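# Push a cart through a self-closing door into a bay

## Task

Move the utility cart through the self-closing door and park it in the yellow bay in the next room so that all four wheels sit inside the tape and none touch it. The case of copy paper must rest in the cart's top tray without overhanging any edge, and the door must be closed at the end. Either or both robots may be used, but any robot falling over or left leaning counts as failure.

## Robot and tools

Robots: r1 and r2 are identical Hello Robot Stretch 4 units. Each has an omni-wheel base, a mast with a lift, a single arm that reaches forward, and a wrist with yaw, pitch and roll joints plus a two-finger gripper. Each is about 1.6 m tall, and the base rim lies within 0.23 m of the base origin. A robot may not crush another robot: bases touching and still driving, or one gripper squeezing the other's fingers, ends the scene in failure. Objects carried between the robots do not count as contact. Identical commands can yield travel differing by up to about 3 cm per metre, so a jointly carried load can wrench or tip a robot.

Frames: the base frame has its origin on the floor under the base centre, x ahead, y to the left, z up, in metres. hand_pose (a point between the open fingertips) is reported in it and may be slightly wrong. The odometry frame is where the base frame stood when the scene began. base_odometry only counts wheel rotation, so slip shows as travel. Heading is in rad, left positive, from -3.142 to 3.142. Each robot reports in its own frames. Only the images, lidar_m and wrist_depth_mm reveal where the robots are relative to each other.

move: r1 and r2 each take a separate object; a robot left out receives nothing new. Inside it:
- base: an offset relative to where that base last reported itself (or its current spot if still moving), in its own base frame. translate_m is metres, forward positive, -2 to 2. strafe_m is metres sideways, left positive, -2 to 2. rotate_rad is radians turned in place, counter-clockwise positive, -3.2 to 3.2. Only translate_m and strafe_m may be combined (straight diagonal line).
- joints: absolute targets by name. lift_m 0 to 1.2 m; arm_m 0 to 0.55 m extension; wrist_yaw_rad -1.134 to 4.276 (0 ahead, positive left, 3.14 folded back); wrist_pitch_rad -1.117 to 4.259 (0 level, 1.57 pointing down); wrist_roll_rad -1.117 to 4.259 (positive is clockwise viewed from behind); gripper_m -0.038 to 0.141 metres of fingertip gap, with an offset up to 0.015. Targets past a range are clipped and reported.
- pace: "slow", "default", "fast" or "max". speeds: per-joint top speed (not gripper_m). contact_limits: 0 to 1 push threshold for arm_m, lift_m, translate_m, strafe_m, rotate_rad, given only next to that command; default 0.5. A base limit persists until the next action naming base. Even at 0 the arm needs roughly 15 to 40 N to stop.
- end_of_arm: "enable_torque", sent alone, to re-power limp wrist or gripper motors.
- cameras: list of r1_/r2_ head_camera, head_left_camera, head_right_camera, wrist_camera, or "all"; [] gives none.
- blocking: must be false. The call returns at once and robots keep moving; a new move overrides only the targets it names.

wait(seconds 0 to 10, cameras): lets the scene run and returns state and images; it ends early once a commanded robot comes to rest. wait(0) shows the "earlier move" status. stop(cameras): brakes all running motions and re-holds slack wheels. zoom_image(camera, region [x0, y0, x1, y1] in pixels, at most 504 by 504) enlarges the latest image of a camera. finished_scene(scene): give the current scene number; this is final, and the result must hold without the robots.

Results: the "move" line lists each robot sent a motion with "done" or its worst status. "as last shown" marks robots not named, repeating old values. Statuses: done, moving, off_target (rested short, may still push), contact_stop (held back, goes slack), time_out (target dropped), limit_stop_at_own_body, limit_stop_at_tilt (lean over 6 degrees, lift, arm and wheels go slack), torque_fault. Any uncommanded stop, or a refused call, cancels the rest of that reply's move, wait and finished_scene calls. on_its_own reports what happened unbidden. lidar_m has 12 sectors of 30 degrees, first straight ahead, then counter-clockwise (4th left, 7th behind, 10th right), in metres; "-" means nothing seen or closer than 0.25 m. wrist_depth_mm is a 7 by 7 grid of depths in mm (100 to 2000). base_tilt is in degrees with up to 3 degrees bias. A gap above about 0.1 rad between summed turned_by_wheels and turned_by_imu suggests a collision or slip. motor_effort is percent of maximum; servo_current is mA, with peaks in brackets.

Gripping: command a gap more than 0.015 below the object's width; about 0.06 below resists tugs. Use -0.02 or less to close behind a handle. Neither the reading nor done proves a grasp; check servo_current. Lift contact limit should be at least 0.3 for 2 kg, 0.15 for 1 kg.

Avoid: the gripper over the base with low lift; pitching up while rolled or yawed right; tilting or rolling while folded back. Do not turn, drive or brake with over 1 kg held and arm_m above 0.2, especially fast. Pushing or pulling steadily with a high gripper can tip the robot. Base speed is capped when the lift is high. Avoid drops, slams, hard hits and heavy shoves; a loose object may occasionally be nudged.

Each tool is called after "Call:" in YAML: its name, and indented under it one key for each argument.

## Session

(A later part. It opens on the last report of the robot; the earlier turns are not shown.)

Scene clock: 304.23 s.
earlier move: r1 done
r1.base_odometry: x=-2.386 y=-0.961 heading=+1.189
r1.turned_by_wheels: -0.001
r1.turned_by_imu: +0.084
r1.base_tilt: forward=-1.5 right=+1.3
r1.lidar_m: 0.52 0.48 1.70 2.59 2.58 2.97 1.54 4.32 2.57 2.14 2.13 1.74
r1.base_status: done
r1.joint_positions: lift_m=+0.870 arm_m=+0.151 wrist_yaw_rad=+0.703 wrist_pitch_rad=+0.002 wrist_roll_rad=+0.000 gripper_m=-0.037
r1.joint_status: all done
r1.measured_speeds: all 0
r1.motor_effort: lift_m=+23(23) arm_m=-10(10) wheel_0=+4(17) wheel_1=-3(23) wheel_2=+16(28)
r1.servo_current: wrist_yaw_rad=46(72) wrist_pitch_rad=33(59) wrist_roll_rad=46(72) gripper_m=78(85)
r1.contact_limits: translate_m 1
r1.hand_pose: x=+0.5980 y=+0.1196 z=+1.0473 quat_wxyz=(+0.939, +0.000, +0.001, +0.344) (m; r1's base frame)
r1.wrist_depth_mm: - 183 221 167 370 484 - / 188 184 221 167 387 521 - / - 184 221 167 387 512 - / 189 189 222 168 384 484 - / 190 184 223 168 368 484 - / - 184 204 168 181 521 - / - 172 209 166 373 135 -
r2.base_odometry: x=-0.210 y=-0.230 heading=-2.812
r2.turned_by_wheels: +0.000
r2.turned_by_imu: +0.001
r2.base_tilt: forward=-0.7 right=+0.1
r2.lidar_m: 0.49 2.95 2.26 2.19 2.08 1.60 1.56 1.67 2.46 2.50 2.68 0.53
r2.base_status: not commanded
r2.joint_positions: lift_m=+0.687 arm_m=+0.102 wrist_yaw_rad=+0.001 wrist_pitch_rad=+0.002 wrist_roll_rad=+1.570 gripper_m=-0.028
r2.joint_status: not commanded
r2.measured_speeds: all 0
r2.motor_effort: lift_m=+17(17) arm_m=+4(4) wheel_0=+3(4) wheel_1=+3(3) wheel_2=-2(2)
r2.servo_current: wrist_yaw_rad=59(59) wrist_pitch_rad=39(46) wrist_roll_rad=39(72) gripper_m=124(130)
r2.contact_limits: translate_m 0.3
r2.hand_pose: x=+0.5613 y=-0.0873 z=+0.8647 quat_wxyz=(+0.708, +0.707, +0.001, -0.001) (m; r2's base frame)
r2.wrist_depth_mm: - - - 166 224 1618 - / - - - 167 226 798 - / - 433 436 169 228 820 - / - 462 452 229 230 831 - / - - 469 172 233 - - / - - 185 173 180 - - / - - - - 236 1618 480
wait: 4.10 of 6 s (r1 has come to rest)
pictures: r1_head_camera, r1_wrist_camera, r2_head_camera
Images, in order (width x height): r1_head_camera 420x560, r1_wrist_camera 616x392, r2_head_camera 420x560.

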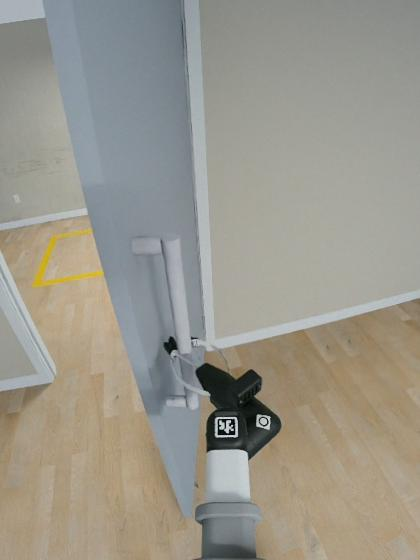

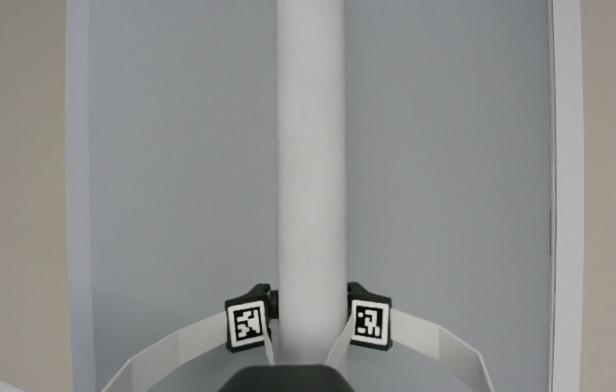

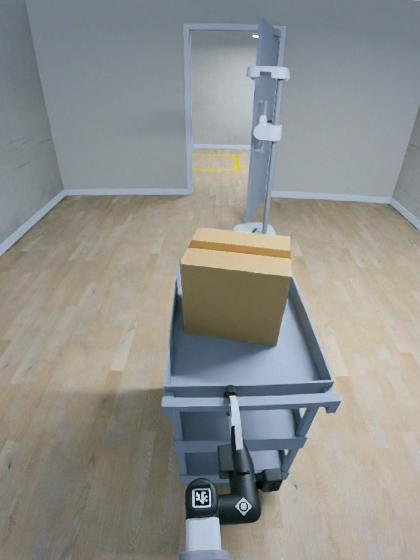

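Call:
move:
  blocking: false
  r1: {"base":{"translate_m":-0.04,"strafe_m":-0.2},"joints":{"wrist_yaw_rad":0.92},"speeds":{"wrist_yaw_rad":0.09},"pace":"slow","contact_limits":{"translate_m":1}}
  cameras: []

Call:
wait:
  seconds: 6
  cameras: ["r1_wrist_camera","r2_head_camera","r1_head_camera"]

Scene clock: 313.27 s.
move: r1 moving
r1.base_odometry: x=-2.375 y=-0.968 heading=+1.191
r1.turned_by_wheels: +0.002
r1.turned_by_imu: +0.001
r1.base_tilt: forward=-1.5 right=+1.3
r1.lidar_m: 0.52 0.50 1.70 2.60 2.58 2.98 1.53 4.32 2.53 2.11 2.12 1.72
r1.base_status: translate_m moving; strafe_m moving
r1.joint_positions: lift_m=+0.870 arm_m=+0.151 wrist_yaw_rad=+0.737 wrist_pitch_rad=+0.002 wrist_roll_rad=+0.000 gripper_m=-0.037
r1.joint_status: wrist_yaw_rad moving
r1.measured_speeds: translate_m=-0.005 strafe_m=-0.062 rotate_rad=+0.010 lift_m=+0.000 arm_m=+0.000 wrist_yaw_rad=+0.093 wrist_pitch_rad=+0.000 wrist_roll_rad=+0.000
r1.motor_effort: lift_m=+23(23) arm_m=-10(10) wheel_0=+9(14) wheel_1=-12(15) wheel_2=+19(22)
r1.servo_current: wrist_yaw_rad=33(59) wrist_pitch_rad=46(52) wrist_roll_rad=59(59) gripper_m=72(78)
r1.contact_limits: translate_m 1
r1.hand_pose: x=+0.5937 y=+0.1291 z=+1.0473 quat_wxyz=(+0.933, +0.000, +0.001, +0.360) (m; r1's base frame)
r1.wrist_depth_mm: - 184 221 167 379 469 - / - 183 221 167 379 500 904 / 195 185 221 167 377 496 - / - 190 222 167 377 500 - / - 185 221 167 362 496 - / - 185 204 167 181 500 917 / - 176 210 167 364 135 -
r2: as last shown
r2.turned_by_imu: +0.000
r2.lidar_m: 0.51 2.97 2.27 2.20 2.11 1.62 1.56 1.71 2.45 2.51 2.69 0.54
r2.motor_effort: lift_m=+16(17) arm_m=+4(4) wheel_0=+3(3) wheel_1=+2(3) wheel_2=-2(2)
r2.servo_current: wrist_yaw_rad=52(59) wrist_pitch_rad=39(46) wrist_roll_rad=52(52) gripper_m=111(124)
r2.contact_limits: translate_m 0.3
r2.wrist_depth_mm: - - - 166 224 1708 - / - - - 167 226 798 - / - 439 436 169 228 831 - / - 462 452 229 231 831 - / - - 473 172 232 - - / - - 185 174 180 - - / - - - - 236 1576 484
pictures: none
No camera images: "cameras" was empty.

Scene clock: 316.60 s.
earlier move: r1 done
r1.base_odometry: x=-2.215 y=-1.072 heading=+1.190
r1.turned_by_wheels: -0.001
r1.turned_by_imu: +0.085
r1.base_tilt: forward=-1.5 right=+1.2
r1.lidar_m: 0.53 0.48 1.81 2.73 2.78 3.36 1.53 3.58 2.24 1.96 1.98 1.68
r1.base_status: done
r1.joint_positions: lift_m=+0.870 arm_m=+0.150 wrist_yaw_rad=+0.914 wrist_pitch_rad=+0.002 wrist_roll_rad=+0.000 gripper_m=-0.037
r1.joint_status: all done
r1.measured_speeds: all 0
r1.motor_effort: lift_m=+22(23) arm_m=-9(10) wheel_0=+3(18) wheel_1=-6(19) wheel_2=+14(26)
r1.servo_current: wrist_yaw_rad=59(98) wrist_pitch_rad=39(59) wrist_roll_rad=65(65) gripper_m=78(85)
r1.contact_limits: translate_m 1
r1.hand_pose: x=+0.5667 y=+0.1750 z=+1.0473 quat_wxyz=(+0.897, +0.000, +0.001, +0.441) (m; r1's base frame)
r1.wrist_depth_mm: - 195 220 164 332 413 535 / - 195 221 165 330 418 530 / - 195 221 169 320 415 530 / - 195 221 165 320 418 525 / - 196 221 171 334 418 535 / - 195 208 166 182 418 535 / - 190 212 165 320 145 -
r2.base_odometry: x=-0.210 y=-0.230 heading=-2.812
r2.turned_by_wheels: +0.000
r2.turned_by_imu: +0.000
r2.base_tilt: forward=-0.7 right=+0.0
r2.lidar_m: 0.51 2.99 2.26 2.21 2.07 1.59 1.56 1.70 2.46 2.49 2.65 0.53
r2.base_status: not commanded
r2.joint_positions: lift_m=+0.687 arm_m=+0.102 wrist_yaw_rad=+0.001 wrist_pitch_rad=+0.002 wrist_roll_rad=+1.570 gripper_m=-0.028
r2.joint_status: not commanded
r2.measured_speeds: all 0
r2.motor_effort: lift_m=+17(17) arm_m=+4(4) wheel_0=+3(4) wheel_1=+3(3) wheel_2=-2(2)
r2.servo_current: wrist_yaw_rad=46(65) wrist_pitch_rad=39(46) wrist_roll_rad=46(65) gripper_m=117(130)
r2.contact_limits: translate_m 0.3
r2.hand_pose: x=+0.5613 y=-0.0873 z=+0.8647 quat_wxyz=(+0.708, +0.707, +0.001, -0.001) (m; r2's base frame)
r2.wrist_depth_mm: - - - 166 224 1661 - / - - - 167 227 798 - / - 439 433 169 229 820 - / - 462 452 229 230 831 - / - - 473 172 232 - - / - - 185 173 180 - - / - - - - 236 1618 484
wait: 3.33 of 6 s (r1 has come to rest)
pictures: r1_head_camera, r1_wrist_camera, r2_head_camera
Images, in order (width x height): r1_head_camera 420x560, r1_wrist_camera 616x392, r2_head_camera 420x560.

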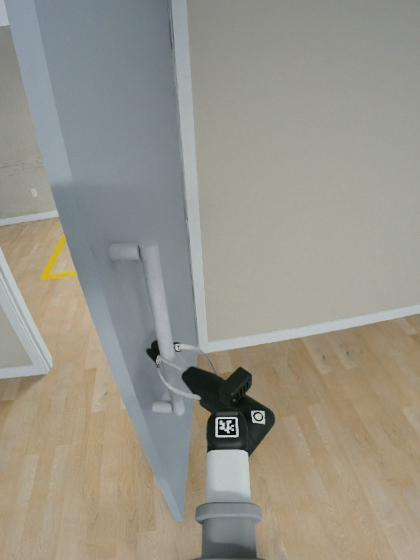

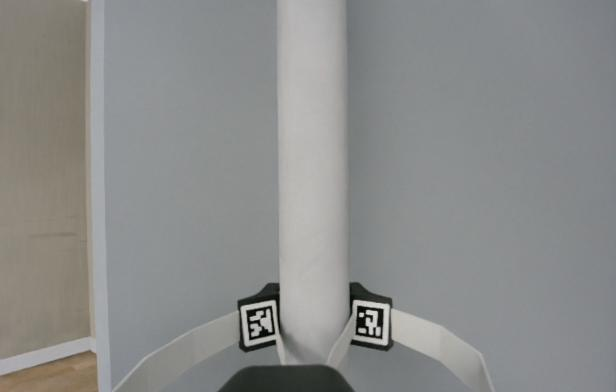

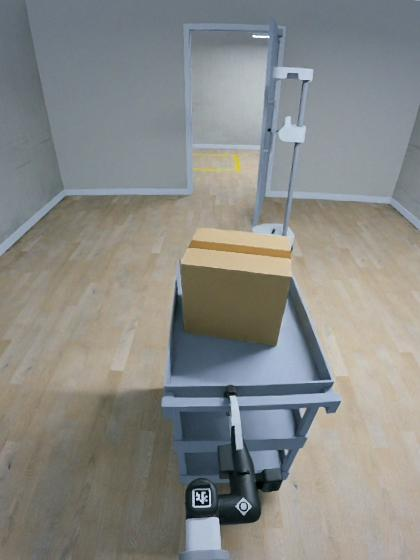

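Call:
move:
  blocking: false
  r1: {"base":{"translate_m":-0.01,"strafe_m":-0.16},"joints":{"wrist_yaw_rad":1.07},"speeds":{"wrist_yaw_rad":0.09},"pace":"slow","contact_limits":{"translate_m":1}}
  r2: {"base":{"translate_m":0.4,"strafe_m":-0.04},"pace":"slow","contact_limits":{"translate_m":0.6}}
  cameras: []

Call:
wait:
  seconds: 3
  cameras: []

Call:
wait:
  seconds: 5
  cameras: ["r1_wrist_camera","r2_head_camera"]

Scene clock: 333.70 s.
move: r1 moving; r2 moving
r1.base_odometry: x=-2.203 y=-1.078 heading=+1.192
r1.turned_by_wheels: +0.001
r1.turned_by_imu: -0.013
r1.base_tilt: forward=-1.6 right=+1.3
r1.lidar_m: 0.51 0.50 1.75 2.75 2.78 3.34 1.55 3.61 2.25 1.95 1.97 1.70
r1.base_status: translate_m moving; strafe_m moving
r1.joint_positions: lift_m=+0.870 arm_m=+0.150 wrist_yaw_rad=+0.948 wrist_pitch_rad=+0.002 wrist_roll_rad=+0.000 gripper_m=-0.037
r1.joint_status: wrist_yaw_rad moving
r1.measured_speeds: translate_m=-0.003 strafe_m=-0.054 rotate_rad=-0.001 lift_m=+0.000 arm_m=+0.000 wrist_yaw_rad=+0.100 wrist_pitch_rad=+0.000 wrist_roll_rad=+0.000
r1.motor_effort: lift_m=+22(22) arm_m=-9(9) wheel_0=+6(10) wheel_1=-12(14) wheel_2=+21(21)
r1.servo_current: wrist_yaw_rad=78(104) wrist_pitch_rad=39(46) wrist_roll_rad=46(52) gripper_m=72(78)
r1.contact_limits: translate_m 1
r1.hand_pose: x=+0.5607 y=+0.1831 z=+1.0473 quat_wxyz=(+0.890, +0.000, +0.001, +0.456) (m; r1's base frame)
r1.wrist_depth_mm: - 195 220 165 317 407 517 / - 195 220 166 324 404 512 / - 196 220 166 317 404 512 / - 196 221 166 315 410 508 / - 196 222 171 327 407 517 / - 195 208 168 181 424 517 / - 191 212 165 317 368 521
r2.base_odometry: x=-0.222 y=-0.233 heading=-2.811
r2.turned_by_wheels: +0.000
r2.turned_by_imu: +0.001
r2.base_tilt: forward=-0.7 right=+0.1
r2.lidar_m: 0.48 2.95 2.28 2.21 2.14 1.62 1.58 1.69 2.44 2.51 2.69 0.52
r2.base_status: translate_m moving; strafe_m moving
r2.joint_positions: lift_m=+0.687 arm_m=+0.102 wrist_yaw_rad=+0.001 wrist_pitch_rad=+0.002 wrist_roll_rad=+1.570 gripper_m=-0.029
r2.joint_status: not commanded
r2.measured_speeds: translate_m=+0.052 strafe_m=-0.006 rotate_rad=+0.002 lift_m=+0.000 arm_m=+0.000 wrist_yaw_rad=+0.000 wrist_pitch_rad=+0.000 wrist_roll_rad=+0.000
r2.motor_effort: lift_m=+17(17) arm_m=+4(4) wheel_0=+11(13) wheel_1=+7(7) wheel_2=-14(14)
r2.servo_current: wrist_yaw_rad=46(52) wrist_pitch_rad=39(46) wrist_roll_rad=52(52) gripper_m=85(117)
r2.contact_limits: translate_m 0.6
r2.hand_pose: x=+0.5613 y=-0.0873 z=+0.8646 quat_wxyz=(+0.708, +0.707, +0.001, -0.001) (m; r2's base frame)
r2.wrist_depth_mm: - - - 161 222 1661 - / - - - 163 223 750 - / - 427 427 164 224 820 - / - 452 449 166 225 831 - / - 473 462 167 227 - - / - - 187 167 179 - - / - - - - 231 1576 496
pictures: none
No camera images: "cameras" was empty.

Scene clock: 336.20 s.
earlier move: r1 done; r2 moving
r1.base_odometry: x=-2.070 y=-1.140 heading=+1.191
r1.turned_by_wheels: +0.000
r1.turned_by_imu: +0.025
r1.base_tilt: forward=-1.5 right=+1.2
r1.lidar_m: 0.99 0.47 1.82 2.88 2.90 1.44 1.35 3.27 2.05 1.81 1.84 1.67
r1.base_status: done
r1.joint_positions: lift_m=+0.870 arm_m=+0.150 wrist_yaw_rad=+1.061 wrist_pitch_rad=+0.002 wrist_roll_rad=+0.000 gripper_m=-0.037
r1.joint_status: all done
r1.measured_speeds: translate_m=+0.000 strafe_m=+0.000 rotate_rad=+0.001 lift_m=+0.000 arm_m=+0.000 wrist_yaw_rad=+0.000 wrist_pitch_rad=+0.000 wrist_roll_rad=+0.000
r1.motor_effort: lift_m=+22(22) arm_m=-9(9) wheel_0=+3(16) wheel_1=-7(20) wheel_2=+15(24)
r1.servo_current: wrist_yaw_rad=59(124) wrist_pitch_rad=39(52) wrist_roll_rad=52(65) gripper_m=78(85)
r1.contact_limits: translate_m 1
r1.hand_pose: x=+0.5384 y=+0.2091 z=+1.0473 quat_wxyz=(+0.862, -0.001, +0.001, +0.506) (m; r1's base frame)
r1.wrist_depth_mm: - 200 220 165 306 387 500 / - 200 221 165 319 387 496 / - 200 221 169 315 382 492 / - 201 221 165 307 387 492 / - 201 220 169 317 387 500 / - 200 213 167 181 387 504 / - 194 177 164 310 353 508
r2.base_odometry: x=-0.454 y=-0.287 heading=-2.811
r2.turned_by_wheels: +0.001
r2.turned_by_imu: +0.001
r2.base_tilt: forward=-0.6 right=+0.1
r2.lidar_m: 0.50 2.99 2.27 2.18 2.38 1.88 1.83 1.98 2.55 2.49 2.70 0.52
r2.base_status: translate_m moving; strafe_m moving
r2.joint_positions: lift_m=+0.687 arm_m=+0.102 wrist_yaw_rad=+0.003 wrist_pitch_rad=+0.003 wrist_roll_rad=+1.570 gripper_m=-0.029
r2.joint_status: not commanded
r2.measured_speeds: translate_m=+0.101 strafe_m=-0.010 rotate_rad=+0.002 lift_m=+0.000 arm_m=+0.000 wrist_yaw_rad=+0.000 wrist_pitch_rad=+0.000 wrist_roll_rad=+0.000
r2.motor_effort: lift_m=+17(17) arm_m=+4(4) wheel_0=+13(18) wheel_1=+8(9) wheel_2=-6(16)
r2.servo_current: wrist_yaw_rad=46(59) wrist_pitch_rad=39(52) wrist_roll_rad=39(59) gripper_m=98(117)
r2.contact_limits: translate_m 0.6
r2.hand_pose: x=+0.5615 y=-0.0865 z=+0.8645 quat_wxyz=(+0.708, +0.707, +0.002, +0.000) (m; r2's base frame)
r2.wrist_depth_mm: - - - 156 213 1618 - / - - 413 158 216 798 - / - 427 427 161 220 809 - / - 452 445 163 224 831 - / - 477 473 166 228 - - / - - 187 168 178 554 - / - - - - 234 1576 477
wait: 2.50 of 3 s (r1 has come to rest)
pictures: none
No camera images: "cameras" was empty.

Scene clock: 338.50 s.
earlier move: r2 done
r1.base_odometry: x=-2.070 y=-1.140 heading=+1.191
r1.turned_by_wheels: +0.000
r1.turned_by_imu: +0.000
r1.base_tilt: forward=-1.5 right=+1.2
r1.lidar_m: 1.01 0.47 1.81 2.88 2.92 1.26 1.21 3.26 2.03 1.80 1.83 1.62
r1.base_status: done
r1.joint_positions: lift_m=+0.870 arm_m=+0.150 wrist_yaw_rad=+1.061 wrist_pitch_rad=+0.002 wrist_roll_rad=+0.000 gripper_m=-0.037
r1.joint_status: all done
r1.measured_speeds: all 0
r1.motor_effort: lift_m=+22(22) arm_m=-9(9) wheel_0=+3(16) wheel_1=-7(20) wheel_2=+15(24)
r1.servo_current: wrist_yaw_rad=52(124) wrist_pitch_rad=46(52) wrist_roll_rad=52(72) gripper_m=65(85)
r1.contact_limits: translate_m 1
r1.hand_pose: x=+0.5384 y=+0.2091 z=+1.0473 quat_wxyz=(+0.862, -0.001, +0.001, +0.506) (m; r1's base frame)
r1.wrist_depth_mm: - 200 220 164 307 387 500 / - 200 221 165 319 384 500 / - 200 222 169 317 387 496 / - 201 223 166 310 389 496 / - 201 222 169 317 392 496 / - 200 213 167 181 387 504 / - 193 177 164 310 351 508
r2.base_odometry: x=-0.601 y=-0.322 heading=-2.811
r2.turned_by_wheels: -0.001
r2.turned_by_imu: +0.000
r2.base_tilt: forward=-0.6 right=+0.1
r2.lidar_m: 0.51 2.96 2.26 2.19 2.41 2.02 1.95 2.11 2.56 2.49 2.68 0.50
r2.base_status: done
r2.joint_positions: lift_m=+0.687 arm_m=+0.102 wrist_yaw_rad=+0.003 wrist_pitch_rad=+0.003 wrist_roll_rad=+1.570 gripper_m=-0.029
r2.joint_status: not commanded
r2.measured_speeds: all 0
r2.motor_effort: lift_m=+17(17) arm_m=+4(4) wheel_0=+6(18) wheel_1=+5(9) wheel_2=-6(16)
r2.servo_current: wrist_yaw_rad=52(59) wrist_pitch_rad=39(52) wrist_roll_rad=46(65) gripper_m=91(117)
r2.contact_limits: translate_m 0.6
r2.hand_pose: x=+0.5615 y=-0.0865 z=+0.8645 quat_wxyz=(+0.708, +0.707, +0.002, +0.000) (m; r2's base frame)
r2.wrist_depth_mm: - - - 145 200 723 - / - 394 402 149 208 - - / - 427 421 153 213 809 - / - 459 449 158 218 831 - / - - 480 164 227 - - / - - 186 168 178 1464 492 / - - - - 240 1618 1160
wait: 2.30 of 5 s (r2 has come to rest)
pictures: r1_wrist_camera, r2_head_camera
Images, in order (width x height): r1_wrist_camera 616x392, r2_head_camera 420x560.

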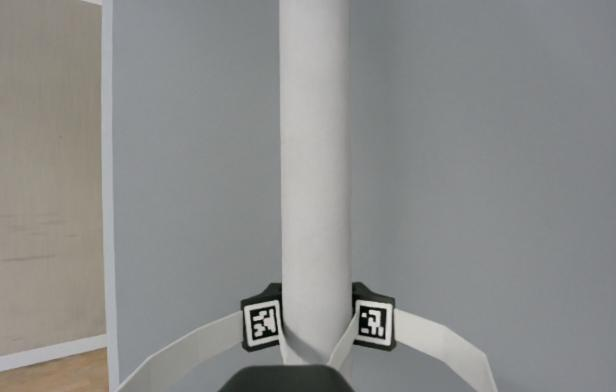

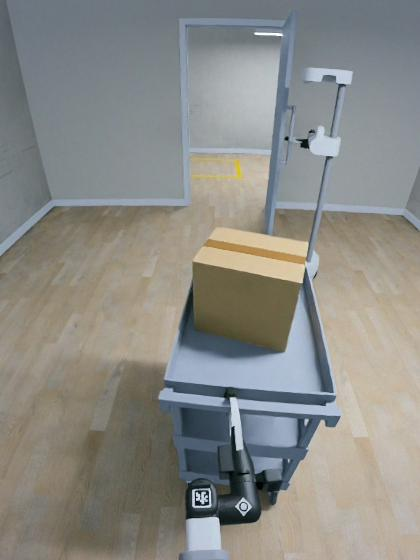

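Call:
move:
  blocking: false
  r2: {"base":{"translate_m":0.3,"strafe_m":-0.12},"pace":"slow","contact_limits":{"translate_m":0.6}}
  cameras: []

Call:
wait:
  seconds: 7
  cameras: ["r2_head_camera"]

Scene clock: 345.23 s.
move: r2 moving
r1: as last shown
r1.lidar_m: 1.04 0.48 1.79 2.89 2.90 1.28 1.20 3.26 2.06 1.82 1.84 1.64
r1.motor_effort: lift_m=+22(22) arm_m=-9(9) wheel_0=+3(4) wheel_1=-8(8) wheel_2=+15(15)
r1.servo_current: wrist_yaw_rad=59(72) wrist_pitch_rad=39(46) wrist_roll_rad=52(72) gripper_m=78(85)
r1.contact_limits: translate_m 1
r1.wrist_depth_mm: - 200 221 164 309 387 496 / - 200 222 165 317 387 496 / - 200 221 169 317 384 496 / - 201 221 166 309 382 496 / - 200 222 169 317 384 496 / - 201 213 167 182 389 500 / - 193 177 163 312 349 508
r2.base_odometry: x=-0.615 y=-0.321 heading=-2.811
r2.turned_by_wheels: +0.001
r2.turned_by_imu: +0.001
r2.base_tilt: forward=-0.7 right=+0.1
r2.lidar_m: 0.52 2.99 2.28 2.21 2.40 2.04 1.97 2.10 2.55 2.49 2.66 0.50
r2.base_status: translate_m moving; strafe_m moving
r2.joint_positions: lift_m=+0.687 arm_m=+0.102 wrist_yaw_rad=+0.003 wrist_pitch_rad=+0.003 wrist_roll_rad=+1.570 gripper_m=-0.029
r2.joint_status: not commanded
r2.measured_speeds: translate_m=+0.048 strafe_m=-0.019 rotate_rad=+0.001 lift_m=+0.000 arm_m=+0.000 wrist_yaw_rad=+0.000 wrist_pitch_rad=+0.000 wrist_roll_rad=+0.000
r2.motor_effort: lift_m=+17(17) arm_m=+4(4) wheel_0=+10(12) wheel_1=+8(8) wheel_2=-9(11)
r2.servo_current: wrist_yaw_rad=46(59) wrist_pitch_rad=33(39) wrist_roll_rad=39(59) gripper_m=98(98)
r2.contact_limits: translate_m 0.6
r2.hand_pose: x=+0.5615 y=-0.0866 z=+0.8645 quat_wxyz=(+0.708, +0.707, +0.002, +0.000) (m; r2's base frame)
r2.wrist_depth_mm: - - - 143 200 - - / - 394 397 147 205 - - / - 424 424 151 211 - - / - 462 452 157 219 831 - / - - 484 163 226 - - / - - 187 167 178 1464 492 / - - - - 240 1537 1160
pictures: none
No camera images: "cameras" was empty.

Scene clock: 349.17 s.
earlier move: r2 done
r1.base_odometry: x=-2.070 y=-1.140 heading=+1.191
r1.turned_by_wheels: +0.000
r1.turned_by_imu: +0.000
r1.base_tilt: forward=-1.5 right=+1.2
r1.lidar_m: 1.01 0.49 1.84 2.89 2.90 0.95 0.89 3.24 2.06 1.82 1.83 1.60
r1.base_status: not commanded
r1.joint_positions: lift_m=+0.870 arm_m=+0.150 wrist_yaw_rad=+1.061 wrist_pitch_rad=+0.002 wrist_roll_rad=+0.000 gripper_m=-0.037
r1.joint_status: not commanded
r1.measured_speeds: all 0
r1.motor_effort: lift_m=+22(22) arm_m=-9(9) wheel_0=+3(4) wheel_1=-7(8) wheel_2=+15(15)
r1.servo_current: wrist_yaw_rad=72(85) wrist_pitch_rad=46(46) wrist_roll_rad=65(72) gripper_m=78(85)
r1.contact_limits: translate_m 1
r1.hand_pose: x=+0.5384 y=+0.2091 z=+1.0473 quat_wxyz=(+0.862, -0.001, +0.001, +0.506) (m; r1's base frame)
r1.wrist_depth_mm: - 200 221 165 307 384 492 / - 200 221 165 317 387 496 / - 200 222 168 317 387 492 / - 201 222 165 307 382 496 / - 202 222 170 317 384 500 / - 201 213 167 181 389 504 / - 193 177 164 309 353 508
r2.base_odometry: x=-0.924 y=-0.306 heading=-2.811
r2.turned_by_wheels: +0.000
r2.turned_by_imu: +0.002
r2.base_tilt: forward=-0.7 right=+0.1
r2.lidar_m: 0.51 3.10 2.40 2.31 2.45 2.30 2.28 2.47 2.45 2.40 2.58 0.49
r2.base_status: done
r2.joint_positions: lift_m=+0.687 arm_m=+0.102 wrist_yaw_rad=+0.003 wrist_pitch_rad=+0.003 wrist_roll_rad=+1.570 gripper_m=-0.029
r2.joint_status: not commanded
r2.measured_speeds: all 0
r2.motor_effort: lift_m=+17(17) arm_m=+4(4) wheel_0=+7(16) wheel_1=+4(9) wheel_2=-5(11)
r2.servo_current: wrist_yaw_rad=46(59) wrist_pitch_rad=39(52) wrist_roll_rad=33(59) gripper_m=91(104)
r2.contact_limits: translate_m 0.6
r2.hand_pose: x=+0.5615 y=-0.0866 z=+0.8645 quat_wxyz=(+0.708, +0.707, +0.002, +0.000) (m; r2's base frame)
r2.wrist_depth_mm: - 368 399 132 186 - - / - 387 392 136 195 - - / - 424 418 142 205 - - / - 473 455 151 215 - - / - - 504 157 224 1808 - / - - 187 167 179 1464 480 / - - - - - 1576 1182
wait: 3.93 of 7 s (r2 has come to rest)
pictures: r2_head_camera
Images, in order (width x height): r2_head_camera 420x560.

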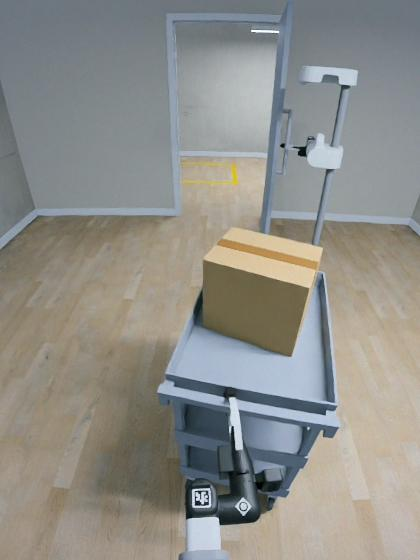

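Call:
move:
  blocking: false
  r2: {"joints":{"gripper_m":0.075}}
  cameras: []

Call:
wait:
  seconds: 1.5
  cameras: []

Call:
move:
  blocking: false
  r2: {"base":{"translate_m":-0.06},"joints":{"arm_m":0.0},"pace":"slow"}
  cameras: []

Call:
wait:
  seconds: 2.5
  cameras: []

Call:
move:
  blocking: false
  r2: {"base":{"strafe_m":-0.15}}
  cameras: []

Call:
wait:
  seconds: 3
  cameras: ["r2_head_camera","r2_wrist_camera"]

Scene clock: 357.53 s.
move: r2 moving
r1: as last shown
r1.lidar_m: 1.01 0.46 1.80 2.88 2.90 0.96 0.90 3.27 2.06 1.81 1.83 1.65
r1.motor_effort: lift_m=+22(22) arm_m=-9(9) wheel_0=+3(3) wheel_1=-8(8) wheel_2=+15(15)
r1.servo_current: wrist_yaw_rad=78(78) wrist_pitch_rad=46(46) wrist_roll_rad=46(65) gripper_m=78(78)
r1.contact_limits: translate_m 1
r1.wrist_depth_mm: - 199 220 165 309 387 496 / - 201 221 165 317 387 500 / - 200 221 169 315 384 496 / - 200 222 166 309 384 496 / - 201 221 169 315 387 492 / - 201 213 167 181 387 504 / - 193 177 164 312 351 512
r2.base_odometry: x=-0.924 y=-0.306 heading=-2.811
r2.turned_by_wheels: +0.000
r2.turned_by_imu: +0.000
r2.base_tilt: forward=-0.6 right=+0.1
r2.lidar_m: 0.53 3.09 2.39 2.28 2.50 2.32 2.26 2.47 2.46 2.39 2.58 0.51
r2.base_status: not commanded
r2.joint_positions: lift_m=+0.687 arm_m=+0.102 wrist_yaw_rad=+0.003 wrist_pitch_rad=+0.003 wrist_roll_rad=+1.570 gripper_m=-0.003
r2.joint_status: gripper_m moving
r2.measured_speeds: all 0
r2.motor_effort: lift_m=+17(17) arm_m=+4(4) wheel_0=+7(7) wheel_1=+4(5) wheel_2=-6(6)
r2.servo_current: wrist_yaw_rad=46(59) wrist_pitch_rad=39(46) wrist_roll_rad=59(59) gripper_m=104(104)
r2.contact_limits: translate_m 0.6
r2.hand_pose: x=+0.5615 y=-0.0866 z=+0.8645 quat_wxyz=(+0.708, +0.707, +0.002, +0.000) (m; r2's base frame)
r2.wrist_depth_mm: - 375 427 134 189 - - / - 389 392 140 197 741 - / - 427 424 147 208 - - / - 473 462 154 216 - - / - - 504 162 228 1808 - / - - 187 171 181 1576 480 / - - - - - 1863 1182
pictures: none
No camera images: "cameras" was empty.

Scene clock: 358.77 s.
earlier move: r2 done
r1.base_odometry: x=-2.070 y=-1.140 heading=+1.191
r1.turned_by_wheels: +0.000
r1.turned_by_imu: +0.000
r1.base_tilt: forward=-1.5 right=+1.2
r1.lidar_m: 1.01 0.47 1.79 2.88 2.91 0.92 0.88 3.27 2.04 1.81 1.83 1.67
r1.base_status: not commanded
r1.joint_positions: lift_m=+0.870 arm_m=+0.150 wrist_yaw_rad=+1.061 wrist_pitch_rad=+0.002 wrist_roll_rad=+0.000 gripper_m=-0.037
r1.joint_status: not commanded
r1.measured_speeds: all 0
r1.motor_effort: lift_m=+22(22) arm_m=-9(9) wheel_0=+3(4) wheel_1=-7(8) wheel_2=+15(15)
r1.servo_current: wrist_yaw_rad=52(85) wrist_pitch_rad=46(46) wrist_roll_rad=59(65) gripper_m=78(85)
r1.contact_limits: translate_m 1
r1.hand_pose: x=+0.5384 y=+0.2091 z=+1.0473 quat_wxyz=(+0.862, -0.001, +0.001, +0.506) (m; r1's base frame)
r1.wrist_depth_mm: - 200 221 164 307 387 496 / - 201 220 165 317 387 496 / - 200 221 169 315 384 500 / - 201 220 166 307 389 496 / - 201 222 169 319 384 500 / - 200 212 167 181 387 500 / - 193 177 163 309 349 512
r2.base_odometry: x=-0.924 y=-0.306 heading=-2.811
r2.turned_by_wheels: +0.000
r2.turned_by_imu: +0.000
r2.base_tilt: forward=-0.7 right=+0.0
r2.lidar_m: 0.53 3.11 2.39 2.31 2.47 2.34 2.28 2.47 2.44 2.41 2.56 0.52
r2.base_status: not commanded
r2.joint_positions: lift_m=+0.687 arm_m=+0.102 wrist_yaw_rad=+0.003 wrist_pitch_rad=+0.003 wrist_roll_rad=+1.570 gripper_m=+0.075
r2.joint_status: all done
r2.measured_speeds: all 0
r2.motor_effort: lift_m=+17(17) arm_m=+4(4) wheel_0=+3(7) wheel_1=+2(5) wheel_2=-5(6)
r2.servo_current: wrist_yaw_rad=59(59) wrist_pitch_rad=46(52) wrist_roll_rad=46(59) gripper_m=46(137)
r2.contact_limits: translate_m 0.6
r2.hand_pose: x=+0.5615 y=-0.0866 z=+0.8645 quat_wxyz=(+0.708, +0.707, +0.002, +0.000) (m; r2's base frame)
r2.wrist_depth_mm: - - 488 147 201 - - / - 410 404 153 211 768 - / - 452 439 159 219 - - / - - 480 167 230 - - / - - 512 180 239 1863 - / - - 190 183 191 1576 504 / - - - - - 1756 1205
wait: 1.23 of 1.5 s (r2 has come to rest)
pictures: none
No camera images: "cameras" was empty.

Scene clock: 359.27 s.
move: r2 moving
r1: as last shown
r1.lidar_m: 1.00 0.47 1.80 2.88 2.91 0.93 0.89 3.26 2.06 1.81 1.84 1.65
r1.motor_effort: lift_m=+22(22) arm_m=-9(9) wheel_0=+3(3) wheel_1=-7(8) wheel_2=+15(15)
r1.servo_current: wrist_yaw_rad=65(72) wrist_pitch_rad=39(46) wrist_roll_rad=39(59) gripper_m=85(85)
r1.contact_limits: translate_m 1
r1.wrist_depth_mm: - 200 220 164 307 384 496 / - 201 220 164 314 387 500 / - 201 221 169 319 384 496 / - 201 221 166 309 387 496 / - 202 222 169 319 387 500 / - 201 213 167 182 392 500 / - 194 177 164 310 349 508
r2.base_odometry: x=-0.913 y=-0.302 heading=-2.812
r2.turned_by_wheels: +0.000
r2.turned_by_imu: +0.000
r2.base_tilt: forward=-0.7 right=+0.0
r2.lidar_m: 0.56 3.10 2.38 2.32 2.49 2.33 2.27 2.43 2.48 2.40 2.59 0.53
r2.base_status: translate_m moving
r2.joint_positions: lift_m=+0.687 arm_m=+0.090 wrist_yaw_rad=+0.003 wrist_pitch_rad=+0.003 wrist_roll_rad=+1.570 gripper_m=+0.075
r2.joint_status: arm_m moving
r2.measured_speeds: translate_m=-0.049 strafe_m=+0.000 rotate_rad=-0.002 lift_m=+0.000 arm_m=-0.049 wrist_yaw_rad=+0.000 wrist_pitch_rad=+0.000 wrist_roll_rad=+0.000
r2.motor_effort: lift_m=+17(17) arm_m=-5(10) wheel_0=-3(7) wheel_1=-6(7) wheel_2=+9(10)
r2.servo_current: wrist_yaw_rad=33(59) wrist_pitch_rad=39(46) wrist_roll_rad=33(52) gripper_m=52(52)
r2.hand_pose: x=+0.5491 y=-0.0866 z=+0.8645 quat_wxyz=(+0.708, +0.707, +0.002, +0.000) (m; r2's base frame)
r2.wrist_depth_mm: - - 559 165 218 - - / - 427 424 173 229 - - / - 473 459 181 240 842 - / - - 496 245 250 - - / - - 535 202 260 - - / - - 189 208 190 1661 512 / - - - - - 1808 1205
pictures: none
No camera images: "cameras" was empty.

Scene clock: 361.07 s.
earlier move: r2 done
r1.base_odometry: x=-2.070 y=-1.140 heading=+1.191
r1.turned_by_wheels: +0.000
r1.turned_by_imu: +0.000
r1.base_tilt: forward=-1.5 right=+1.2
r1.lidar_m: 0.99 0.49 1.78 2.89 2.89 0.92 0.89 3.25 2.05 1.83 1.83 1.64
r1.base_status: not commanded
r1.joint_positions: lift_m=+0.870 arm_m=+0.150 wrist_yaw_rad=+1.061 wrist_pitch_rad=+0.002 wrist_roll_rad=+0.000 gripper_m=-0.037
r1.joint_status: not commanded
r1.measured_speeds: all 0
r1.motor_effort: lift_m=+22(22) arm_m=-9(9) wheel_0=+3(4) wheel_1=-7(8) wheel_2=+15(15)
r1.servo_current: wrist_yaw_rad=52(78) wrist_pitch_rad=39(52) wrist_roll_rad=46(65) gripper_m=78(85)
r1.contact_limits: translate_m 1
r1.hand_pose: x=+0.5384 y=+0.2091 z=+1.0473 quat_wxyz=(+0.862, -0.001, +0.001, +0.506) (m; r1's base frame)
r1.wrist_depth_mm: - 200 221 164 309 387 500 / - 200 221 165 317 384 496 / - 200 220 169 319 384 492 / - 201 221 166 309 382 492 / - 200 222 169 319 384 496 / - 201 212 167 181 387 500 / - 193 177 164 309 351 504
r2.base_odometry: x=-0.867 y=-0.286 heading=-2.811
r2.turned_by_wheels: +0.000
r2.turned_by_imu: +0.000
r2.base_tilt: forward=-0.7 right=+0.1
r2.lidar_m: 0.57 3.10 2.39 2.32 2.52 2.27 2.21 2.36 2.46 2.38 2.56 0.54
r2.base_status: done
r2.joint_positions: lift_m=+0.687 arm_m=+0.000 wrist_yaw_rad=+0.003 wrist_pitch_rad=+0.003 wrist_roll_rad=+1.570 gripper_m=+0.075
r2.joint_status: all done
r2.measured_speeds: all 0
r2.motor_effort: lift_m=+17(17) arm_m=-7(12) wheel_0=-3(9) wheel_1=-4(7) wheel_2=+6(10)
r2.servo_current: wrist_yaw_rad=46(65) wrist_pitch_rad=39(46) wrist_roll_rad=46(59) gripper_m=52(59)
r2.hand_pose: x=+0.4598 y=-0.0866 z=+0.8645 quat_wxyz=(+0.708, +0.707, +0.002, +0.000) (m; r2's base frame)
r2.wrist_depth_mm: - - - 340 347 904 - / - - 559 353 362 917 - / - - 591 373 377 - - / - - 634 389 402 - - / - - 699 418 - - - / - - 190 427 190 1618 439 / - - - - 462 469 1078
wait: 1.80 of 2.5 s (r2 has come to rest)
pictures: none
No camera images: "cameras" was empty.

Scene clock: 361.57 s.
move: r2 moving
r1: as last shown
r1.base_tilt: forward=-1.6 right=+1.3
r1.lidar_m: 1.00 0.47 1.80 2.89 2.92 0.94 0.87 3.26 2.05 1.81 1.83 1.67
r1.motor_effort: lift_m=+22(22) arm_m=-9(9) wheel_0=+3(3) wheel_1=-7(8) wheel_2=+15(15)
r1.servo_current: wrist_yaw_rad=59(72) wrist_pitch_rad=46(52) wrist_roll_rad=46(72) gripper_m=72(78)
r1.contact_limits: translate_m 1
r1.wrist_depth_mm: - 200 221 164 307 387 496 / - 200 221 165 317 384 496 / - 200 221 169 317 387 496 / - 200 222 167 307 384 496 / - 201 222 169 317 387 500 / - 201 213 167 182 389 504 / - 193 177 164 312 351 508
r2.base_odometry: x=-0.879 y=-0.252 heading=-2.812
r2.turned_by_wheels: +0.000
r2.turned_by_imu: +0.000
r2.base_tilt: forward=-0.7 right=+0.1
r2.lidar_m: 0.55 3.16 2.44 2.32 2.55 2.29 2.23 2.36 2.39 2.36 2.55 0.56
r2.base_status: strafe_m moving
r2.joint_positions: lift_m=+0.687 arm_m=+0.000 wrist_yaw_rad=+0.003 wrist_pitch_rad=+0.003 wrist_roll_rad=+1.570 gripper_m=+0.075
r2.joint_status: not commanded
r2.measured_speeds: translate_m=-0.001 strafe_m=-0.139 rotate_rad=+0.005 lift_m=+0.000 arm_m=+0.000 wrist_yaw_rad=+0.000 wrist_pitch_rad=+0.000 wrist_roll_rad=+0.000
r2.motor_effort: lift_m=+17(17) arm_m=-7(8) wheel_0=+9(11) wheel_1=-11(11) wheel_2=-1(5)
r2.servo_current: wrist_yaw_rad=46(52) wrist_pitch_rad=39(46) wrist_roll_rad=52(59) gripper_m=52(52)
r2.hand_pose: x=+0.4598 y=-0.0866 z=+0.8645 quat_wxyz=(+0.708, +0.707, +0.002, +0.000) (m; r2's base frame)
r2.wrist_depth_mm: - - - 287 336 336 - / - - 640 347 353 891 - / - - 569 362 370 - - / - - 615 377 387 - - / - - 676 407 410 - - / - - 190 415 189 1921 433 / - - - - 473 466 462
pictures: none
No camera images: "cameras" was empty.

Scene clock: 362.80 s.
earlier move: r2 done
r1.base_odometry: x=-2.070 y=-1.140 heading=+1.191
r1.turned_by_wheels: +0.000
r1.turned_by_imu: +0.000
r1.base_tilt: forward=-1.5 right=+1.3
r1.lidar_m: 0.99 0.48 1.81 2.89 2.90 0.93 0.88 3.25 2.06 1.81 1.83 1.65
r1.base_status: not commanded
r1.joint_positions: lift_m=+0.870 arm_m=+0.150 wrist_yaw_rad=+1.061 wrist_pitch_rad=+0.002 wrist_roll_rad=+0.000 gripper_m=-0.037
r1.joint_status: not commanded
r1.measured_speeds: all 0
r1.motor_effort: lift_m=+22(22) arm_m=-9(9) wheel_0=+3(3) wheel_1=-7(8) wheel_2=+15(15)
r1.servo_current: wrist_yaw_rad=78(85) wrist_pitch_rad=33(52) wrist_roll_rad=39(72) gripper_m=72(85)
r1.contact_limits: translate_m 1
r1.hand_pose: x=+0.5384 y=+0.2091 z=+1.0473 quat_wxyz=(+0.862, -0.001, +0.001, +0.506) (m; r1's base frame)
r1.wrist_depth_mm: - 200 220 164 307 387 496 / - 200 221 165 315 384 500 / - 200 221 169 317 387 492 / - 201 220 166 307 384 496 / - 200 221 169 317 387 496 / - 202 212 167 181 389 500 / - 194 176 164 310 351 508
r2.base_odometry: x=-0.916 y=-0.144 heading=-2.812
r2.turned_by_wheels: +0.000
r2.turned_by_imu: +0.000
r2.base_tilt: forward=-0.7 right=+0.1
r2.lidar_m: 0.51 0.62 2.56 2.48 2.66 2.28 2.24 2.39 2.28 2.24 2.40 0.54
r2.base_status: done
r2.joint_positions: lift_m=+0.687 arm_m=+0.000 wrist_yaw_rad=+0.003 wrist_pitch_rad=+0.003 wrist_roll_rad=+1.570 gripper_m=+0.075
r2.joint_status: not commanded
r2.measured_speeds: all 0
r2.motor_effort: lift_m=+17(17) arm_m=-7(8) wheel_0=+1(12) wheel_1=-3(12) wheel_2=+0(5)
r2.servo_current: wrist_yaw_rad=52(59) wrist_pitch_rad=46(52) wrist_roll_rad=52(59) gripper_m=59(59)
r2.hand_pose: x=+0.4597 y=-0.0866 z=+0.8645 quat_wxyz=(+0.708, +0.707, +0.002, +0.000) (m; r2's base frame)
r2.wrist_depth_mm: - - - - - 1661 1160 / - - - - - 1576 1160 / - - 715 277 338 338 336 / - - 564 343 351 - - / - - 603 359 362 - - / - - 190 377 190 - - / - - - - - 1808 -
wait: 1.23 of 3 s (r2 has come to rest)
pictures: r2_head_camera, r2_wrist_camera
Images, in order (width x height): r2_head_camera 420x560, r2_wrist_camera 616x392.

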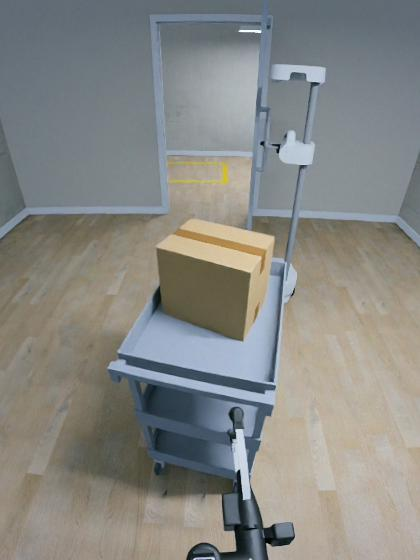

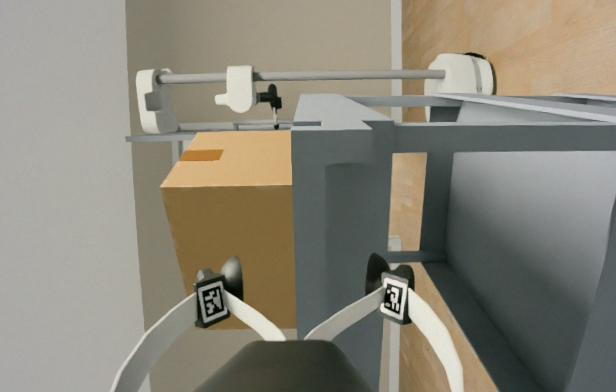

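Call:
move:
  blocking: false
  r2: {"base":{"translate_m":0.085},"joints":{"arm_m":0.1},"pace":"slow","contact_limits":{"arm_m":0.2,"translate_m":0.2}}
  cameras: []

Call:
wait:
  seconds: 3
  cameras: ["r2_wrist_camera"]

Call:
move:
  blocking: false
  r2: {"joints":{"gripper_m":-0.03}}
  cameras: []

Call:
wait:
  seconds: 2.5
  cameras: ["r2_wrist_camera"]

Scene clock: 370.47 s.
move: r2 moving
r1: as last shown
r1.base_tilt: forward=-1.5 right=+1.2
r1.lidar_m: 1.03 0.49 1.81 2.88 2.91 0.93 0.87 3.28 2.06 1.81 1.83 1.64
r1.servo_current: wrist_yaw_rad=59(78) wrist_pitch_rad=33(46) wrist_roll_rad=59(65) gripper_m=78(78)
r1.contact_limits: translate_m 1
r1.wrist_depth_mm: - 200 220 164 309 384 500 / - 200 222 165 315 384 496 / - 200 221 169 317 384 492 / - 201 221 165 307 387 496 / - 201 222 168 317 387 500 / - 201 213 167 182 384 500 / - 193 176 164 310 353 512
r2.base_odometry: x=-0.928 y=-0.148 heading=-2.811
r2.turned_by_wheels: +0.000
r2.turned_by_imu: +0.001
r2.base_tilt: forward=-0.7 right=+0.1
r2.lidar_m: 0.53 0.63 2.53 2.47 2.68 2.26 2.23 2.42 2.32 2.25 2.42 0.52
r2.base_status: translate_m moving
r2.joint_positions: lift_m=+0.687 arm_m=+0.012 wrist_yaw_rad=+0.003 wrist_pitch_rad=+0.003 wrist_roll_rad=+1.570 gripper_m=+0.075
r2.joint_status: arm_m moving
r2.measured_speeds: translate_m=+0.049 strafe_m=+0.000 rotate_rad=+0.002 lift_m=+0.000 arm_m=+0.049 wrist_yaw_rad=+0.000 wrist_pitch_rad=+0.000 wrist_roll_rad=+0.000
r2.motor_effort: lift_m=+17(17) arm_m=+8(9) wheel_0=+12(12) wheel_1=+6(6) wheel_2=-10(10)
r2.servo_current: wrist_yaw_rad=52(59) wrist_pitch_rad=46(46) wrist_roll_rad=46(59) gripper_m=52(52)
r2.contact_limits: arm_m 0.2; translate_m 0.2
r2.hand_pose: x=+0.4720 y=-0.0866 z=+0.8645 quat_wxyz=(+0.708, +0.707, +0.002, +0.000) (m; r2's base frame)
r2.wrist_depth_mm: - - - - - 1708 1182 / - - - - - 1537 1160 / - - 676 255 317 317 - / - - 549 325 327 931 - / - - 574 340 338 - - / - - 189 294 191 - - / - - - - - 1921 -
pictures: none
No camera images: "cameras" was empty.

Scene clock: 372.27 s.
earlier move: r2 done
r1.base_odometry: x=-2.070 y=-1.140 heading=+1.191
r1.turned_by_wheels: +0.000
r1.turned_by_imu: +0.000
r1.base_tilt: forward=-1.5 right=+1.2
r1.lidar_m: 1.02 0.47 1.80 2.88 2.91 0.78 0.75 3.25 2.05 1.80 1.83 1.66
r1.base_status: not commanded
r1.joint_positions: lift_m=+0.870 arm_m=+0.150 wrist_yaw_rad=+1.061 wrist_pitch_rad=+0.002 wrist_roll_rad=+0.000 gripper_m=-0.037
r1.joint_status: not commanded
r1.measured_speeds: all 0
r1.motor_effort: lift_m=+22(22) arm_m=-9(9) wheel_0=+3(3) wheel_1=-8(8) wheel_2=+15(15)
r1.servo_current: wrist_yaw_rad=52(78) wrist_pitch_rad=33(52) wrist_roll_rad=52(65) gripper_m=78(85)
r1.contact_limits: translate_m 1
r1.hand_pose: x=+0.5384 y=+0.2091 z=+1.0473 quat_wxyz=(+0.862, -0.001, +0.001, +0.506) (m; r1's base frame)
r1.wrist_depth_mm: - 200 220 164 309 387 508 / - 200 220 165 317 387 496 / - 200 220 169 315 387 496 / - 201 222 166 309 384 492 / - 201 222 169 319 389 496 / - 201 213 168 181 389 504 / - 194 177 164 309 351 508
r2.base_odometry: x=-0.996 y=-0.172 heading=-2.811
r2.turned_by_wheels: +0.000
r2.turned_by_imu: +0.000
r2.base_tilt: forward=-0.7 right=+0.0
r2.lidar_m: 0.59 0.70 2.55 2.45 2.63 2.39 2.31 2.50 2.30 2.25 2.42 0.58
r2.base_status: done
r2.joint_positions: lift_m=+0.687 arm_m=+0.100 wrist_yaw_rad=-0.003 wrist_pitch_rad=+0.003 wrist_roll_rad=+1.570 gripper_m=+0.075
r2.joint_status: all done
r2.measured_speeds: all 0
r2.motor_effort: lift_m=+17(17) arm_m=+8(21) wheel_0=+5(12) wheel_1=+4(8) wheel_2=-7(16)
r2.servo_current: wrist_yaw_rad=52(59) wrist_pitch_rad=39(46) wrist_roll_rad=46(59) gripper_m=52(59)
r2.contact_limits: arm_m 0.2; translate_m 0.2
r2.hand_pose: x=+0.5588 y=-0.0881 z=+0.8645 quat_wxyz=(+0.707, +0.707, +0.000, -0.002) (m; r2's base frame)
r2.wrist_depth_mm: - - - - - 1499 1118 / - - 676 224 278 279 - / - - 504 286 290 - - / - - 535 301 309 917 - / - - 574 322 322 - - / - - 190 276 190 - - / - - - - - 1921 -
wait: 1.80 of 3 s (r2 has come to rest)
pictures: r2_wrist_camera
Images, in order (width x height): r2_wrist_camera 616x392.

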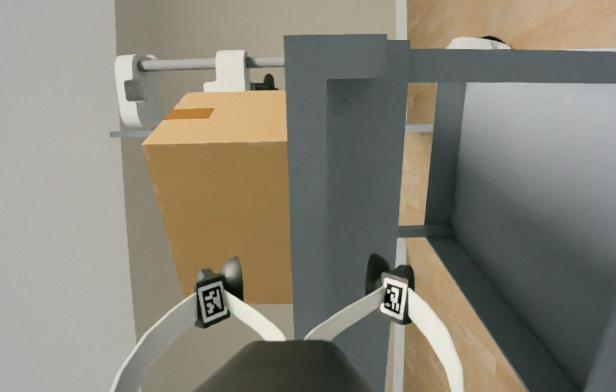

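Scene clock: 372.77 s.
move: r2 moving
r1: as last shown
r1.lidar_m: 1.02 0.46 1.82 2.88 2.92 0.77 0.75 3.25 2.03 1.81 1.83 1.65
r1.motor_effort: lift_m=+22(22) arm_m=-9(9) wheel_0=+3(4) wheel_1=-7(8) wheel_2=+15(15)
r1.servo_current: wrist_yaw_rad=52(78) wrist_pitch_rad=52(52) wrist_roll_rad=39(52) gripper_m=78(78)
r1.contact_limits: translate_m 1
r1.wrist_depth_mm: - 200 220 164 307 384 504 / - 200 220 165 317 387 492 / - 201 222 169 315 387 496 / - 200 220 166 309 382 496 / - 201 221 169 319 387 500 / - 201 213 167 182 387 500 / - 194 177 164 310 351 504
r2.base_odometry: x=-0.996 y=-0.172 heading=-2.811
r2.turned_by_wheels: +0.000
r2.turned_by_imu: +0.000
r2.base_tilt: forward=-0.7 right=+0.1
r2.lidar_m: 0.63 0.72 2.54 2.45 2.62 2.37 2.30 2.49 2.33 2.23 2.43 0.57
r2.base_status: not commanded
r2.joint_positions: lift_m=+0.687 arm_m=+0.100 wrist_yaw_rad=-0.003 wrist_pitch_rad=+0.003 wrist_roll_rad=+1.570 gripper_m=+0.056
r2.joint_status: gripper_m moving
r2.measured_speeds: all 0
r2.motor_effort: lift_m=+17(17) arm_m=+8(8) wheel_0=+5(6) wheel_1=+4(4) wheel_2=-7(7)
r2.servo_current: wrist_yaw_rad=46(52) wrist_pitch_rad=39(46) wrist_roll_rad=52(52) gripper_m=111(111)
r2.contact_limits: arm_m 0.2; translate_m 0.2
r2.hand_pose: x=+0.5588 y=-0.0881 z=+0.8645 quat_wxyz=(+0.707, +0.707, +0.000, -0.002) (m; r2's base frame)
r2.wrist_depth_mm: - - - - - 1499 1182 / - - 668 225 277 282 - / - - 508 285 293 - - / - - 535 306 310 931 - / - - 580 319 325 - - / - - 195 276 188 - - / - - - - - 1756 -
pictures: none
No camera images: "cameras" was empty.

Scene clock: 374.00 s.
earlier move: r2 done
r1.base_odometry: x=-2.070 y=-1.140 heading=+1.191
r1.turned_by_wheels: +0.000
r1.turned_by_imu: +0.000
r1.base_tilt: forward=-1.5 right=+1.3
r1.lidar_m: 1.00 0.46 1.80 2.89 2.92 0.78 0.76 3.25 2.06 1.81 1.83 1.64
r1.base_status: not commanded
r1.joint_positions: lift_m=+0.870 arm_m=+0.150 wrist_yaw_rad=+1.061 wrist_pitch_rad=+0.002 wrist_roll_rad=+0.000 gripper_m=-0.037
r1.joint_status: not commanded
r1.measured_speeds: all 0
r1.motor_effort: lift_m=+22(22) arm_m=-9(9) wheel_0=+2(4) wheel_1=-7(8) wheel_2=+15(15)
r1.servo_current: wrist_yaw_rad=65(78) wrist_pitch_rad=46(52) wrist_roll_rad=46(65) gripper_m=72(78)
r1.contact_limits: translate_m 1
r1.hand_pose: x=+0.5384 y=+0.2091 z=+1.0473 quat_wxyz=(+0.862, -0.001, +0.001, +0.506) (m; r1's base frame)
r1.wrist_depth_mm: - 200 220 164 309 384 500 / - 200 221 165 319 384 496 / - 200 220 168 315 384 496 / - 200 222 166 310 384 500 / - 201 221 169 317 389 496 / - 201 213 167 181 387 504 / - 194 177 164 309 349 508
r2.base_odometry: x=-0.996 y=-0.172 heading=-2.811
r2.turned_by_wheels: +0.000
r2.turned_by_imu: +0.000
r2.base_tilt: forward=-0.7 right=+0.1
r2.lidar_m: 0.60 0.73 2.52 2.44 2.62 2.39 2.33 2.50 2.31 2.23 2.41 0.57
r2.base_status: not commanded
r2.joint_positions: lift_m=+0.687 arm_m=+0.100 wrist_yaw_rad=-0.003 wrist_pitch_rad=+0.003 wrist_roll_rad=+1.570 gripper_m=-0.029
r2.joint_status: all done
r2.measured_speeds: all 0
r2.motor_effort: lift_m=+17(17) arm_m=+7(8) wheel_0=+5(6) wheel_1=+4(4) wheel_2=-7(7)
r2.servo_current: wrist_yaw_rad=39(59) wrist_pitch_rad=39(46) wrist_roll_rad=46(59) gripper_m=111(195)
r2.contact_limits: arm_m 0.2; translate_m 0.2
r2.hand_pose: x=+0.5588 y=-0.0881 z=+0.8645 quat_wxyz=(+0.707, +0.707, +0.000, -0.002) (m; r2's base frame)
r2.wrist_depth_mm: - - - - - 1499 1160 / - - 676 226 278 282 - / - - 504 287 293 - - / - - 530 306 310 917 - / - - 585 262 330 - - / - - 186 200 179 - - / - - - - - - -
wait: 1.23 of 2.5 s (r2 has come to rest)
pictures: r2_wrist_camera
Images, in order (width x height): r2_wrist_camera 616x392.

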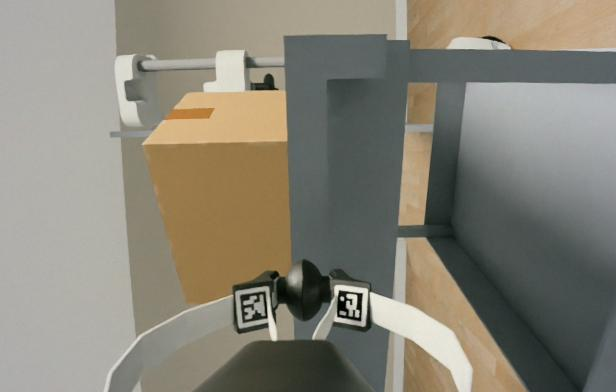

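Call:
move:
  blocking: false
  r2: {"base":{"translate_m":0.2},"pace":"slow","contact_limits":{"translate_m":0.5}}
  cameras: []

Call:
wait:
  seconds: 5
  cameras: ["r2_wrist_camera","r2_head_camera"]

Scene clock: 380.23 s.
move: r2 moving
r1: as last shown
r1.lidar_m: 1.02 0.47 1.78 2.88 2.90 0.77 0.75 3.28 2.07 1.82 1.84 1.64
r1.motor_effort: lift_m=+22(22) arm_m=-9(9) wheel_0=+3(4) wheel_1=-7(7) wheel_2=+15(15)
r1.servo_current: wrist_yaw_rad=72(72) wrist_pitch_rad=46(46) wrist_roll_rad=39(65) gripper_m=78(78)
r1.contact_limits: translate_m 1
r1.wrist_depth_mm: - 200 220 164 309 384 496 / - 201 221 165 317 387 496 / - 200 221 169 317 384 496 / - 201 222 166 309 387 496 / - 202 221 169 317 384 500 / - 202 213 167 181 389 504 / - 194 177 164 309 349 508
r2.base_odometry: x=-1.008 y=-0.176 heading=-2.811
r2.turned_by_wheels: +0.000
r2.turned_by_imu: +0.001
r2.base_tilt: forward=-0.7 right=+0.0
r2.lidar_m: 0.59 0.71 2.54 2.46 2.63 2.38 2.33 2.49 2.29 2.25 2.43 0.56
r2.base_status: translate_m moving
r2.joint_positions: lift_m=+0.687 arm_m=+0.100 wrist_yaw_rad=-0.003 wrist_pitch_rad=+0.003 wrist_roll_rad=+1.570 gripper_m=-0.029
r2.joint_status: not commanded
r2.measured_speeds: translate_m=+0.048 strafe_m=+0.000 rotate_rad=-0.001 lift_m=+0.000 arm_m=+0.000 wrist_yaw_rad=+0.000 wrist_pitch_rad=+0.000 wrist_roll_rad=+0.000
r2.motor_effort: lift_m=+17(17) arm_m=+8(8) wheel_0=+1(8) wheel_1=+5(7) wheel_2=-9(11)
r2.servo_current: wrist_yaw_rad=46(59) wrist_pitch_rad=39(46) wrist_roll_rad=46(59) gripper_m=117(117)
r2.contact_limits: arm_m 0.2; translate_m 0.5
r2.hand_pose: x=+0.5588 y=-0.0881 z=+0.8645 quat_wxyz=(+0.707, +0.707, +0.000, -0.002) (m; r2's base frame)
r2.wrist_depth_mm: - - - - - 1464 1118 / - - 647 212 270 272 - / - - 496 226 283 - - / - - 525 301 298 931 - / - - 580 248 319 - - / - - 186 199 179 - - / - - - - - - -
pictures: none
No camera images: "cameras" was empty.

Scene clock: 383.00 s.
earlier move: r2 done
r1.base_odometry: x=-2.070 y=-1.140 heading=+1.191
r1.turned_by_wheels: +0.000
r1.turned_by_imu: +0.000
r1.base_tilt: forward=-1.5 right=+1.2
r1.lidar_m: 1.02 0.47 1.80 2.88 2.88 0.61 0.58 3.26 2.05 1.81 1.83 1.66
r1.base_status: not commanded
r1.joint_positions: lift_m=+0.870 arm_m=+0.150 wrist_yaw_rad=+1.061 wrist_pitch_rad=+0.002 wrist_roll_rad=+0.000 gripper_m=-0.037
r1.joint_status: not commanded
r1.measured_speeds: all 0
r1.motor_effort: lift_m=+22(22) arm_m=-9(9) wheel_0=+3(4) wheel_1=-8(8) wheel_2=+15(15)
r1.servo_current: wrist_yaw_rad=46(85) wrist_pitch_rad=39(52) wrist_roll_rad=39(65) gripper_m=78(85)
r1.contact_limits: translate_m 1
r1.hand_pose: x=+0.5384 y=+0.2091 z=+1.0473 quat_wxyz=(+0.862, -0.001, +0.001, +0.506) (m; r1's base frame)
r1.wrist_depth_mm: - 200 220 164 307 384 500 / - 201 221 164 317 384 496 / - 200 221 169 315 387 496 / - 200 221 166 309 382 496 / - 201 221 169 319 387 496 / - 201 213 168 182 387 504 / - 194 176 164 310 351 508
r2.base_odometry: x=-1.185 y=-0.237 heading=-2.811
r2.turned_by_wheels: +0.000
r2.turned_by_imu: +0.001
r2.base_tilt: forward=-0.7 right=+0.0
r2.lidar_m: 0.59 3.28 2.53 2.46 2.60 2.59 2.52 2.70 2.32 2.26 2.46 0.54
r2.base_status: done
r2.joint_positions: lift_m=+0.687 arm_m=+0.100 wrist_yaw_rad=-0.002 wrist_pitch_rad=+0.003 wrist_roll_rad=+1.570 gripper_m=-0.029
r2.joint_status: not commanded
r2.measured_speeds: all 0
r2.motor_effort: lift_m=+17(17) arm_m=+7(8) wheel_0=+4(14) wheel_1=+5(9) wheel_2=-6(17)
r2.servo_current: wrist_yaw_rad=39(59) wrist_pitch_rad=46(46) wrist_roll_rad=52(59) gripper_m=85(117)
r2.contact_limits: arm_m 0.2; translate_m 0.5
r2.hand_pose: x=+0.5589 y=-0.0881 z=+0.8645 quat_wxyz=(+0.707, +0.707, +0.000, -0.002) (m; r2's base frame)
r2.wrist_depth_mm: - - - 183 236 778 - / - 452 452 194 250 820 - / - 496 477 257 264 854 - / - - 521 273 281 - - / - - 597 231 300 - - / - - 186 198 180 1756 530 / - - - - - - 473
wait: 2.77 of 5 s (r2 has come to rest)
pictures: r2_head_camera, r2_wrist_camera
Images, in order (width x height): r2_head_camera 420x560, r2_wrist_camera 616x392.

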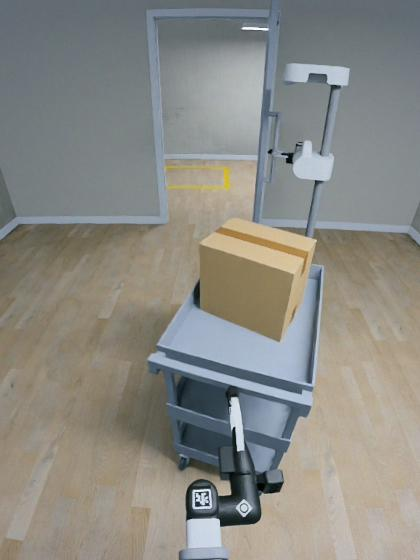

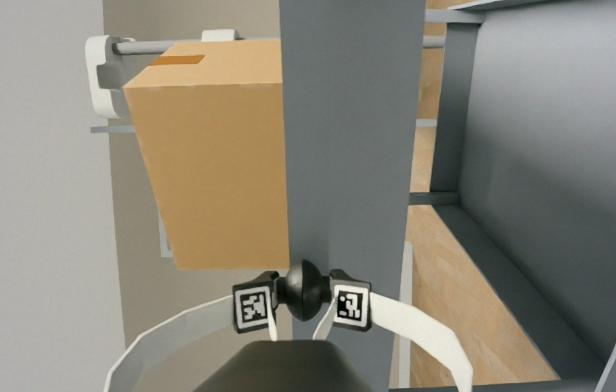

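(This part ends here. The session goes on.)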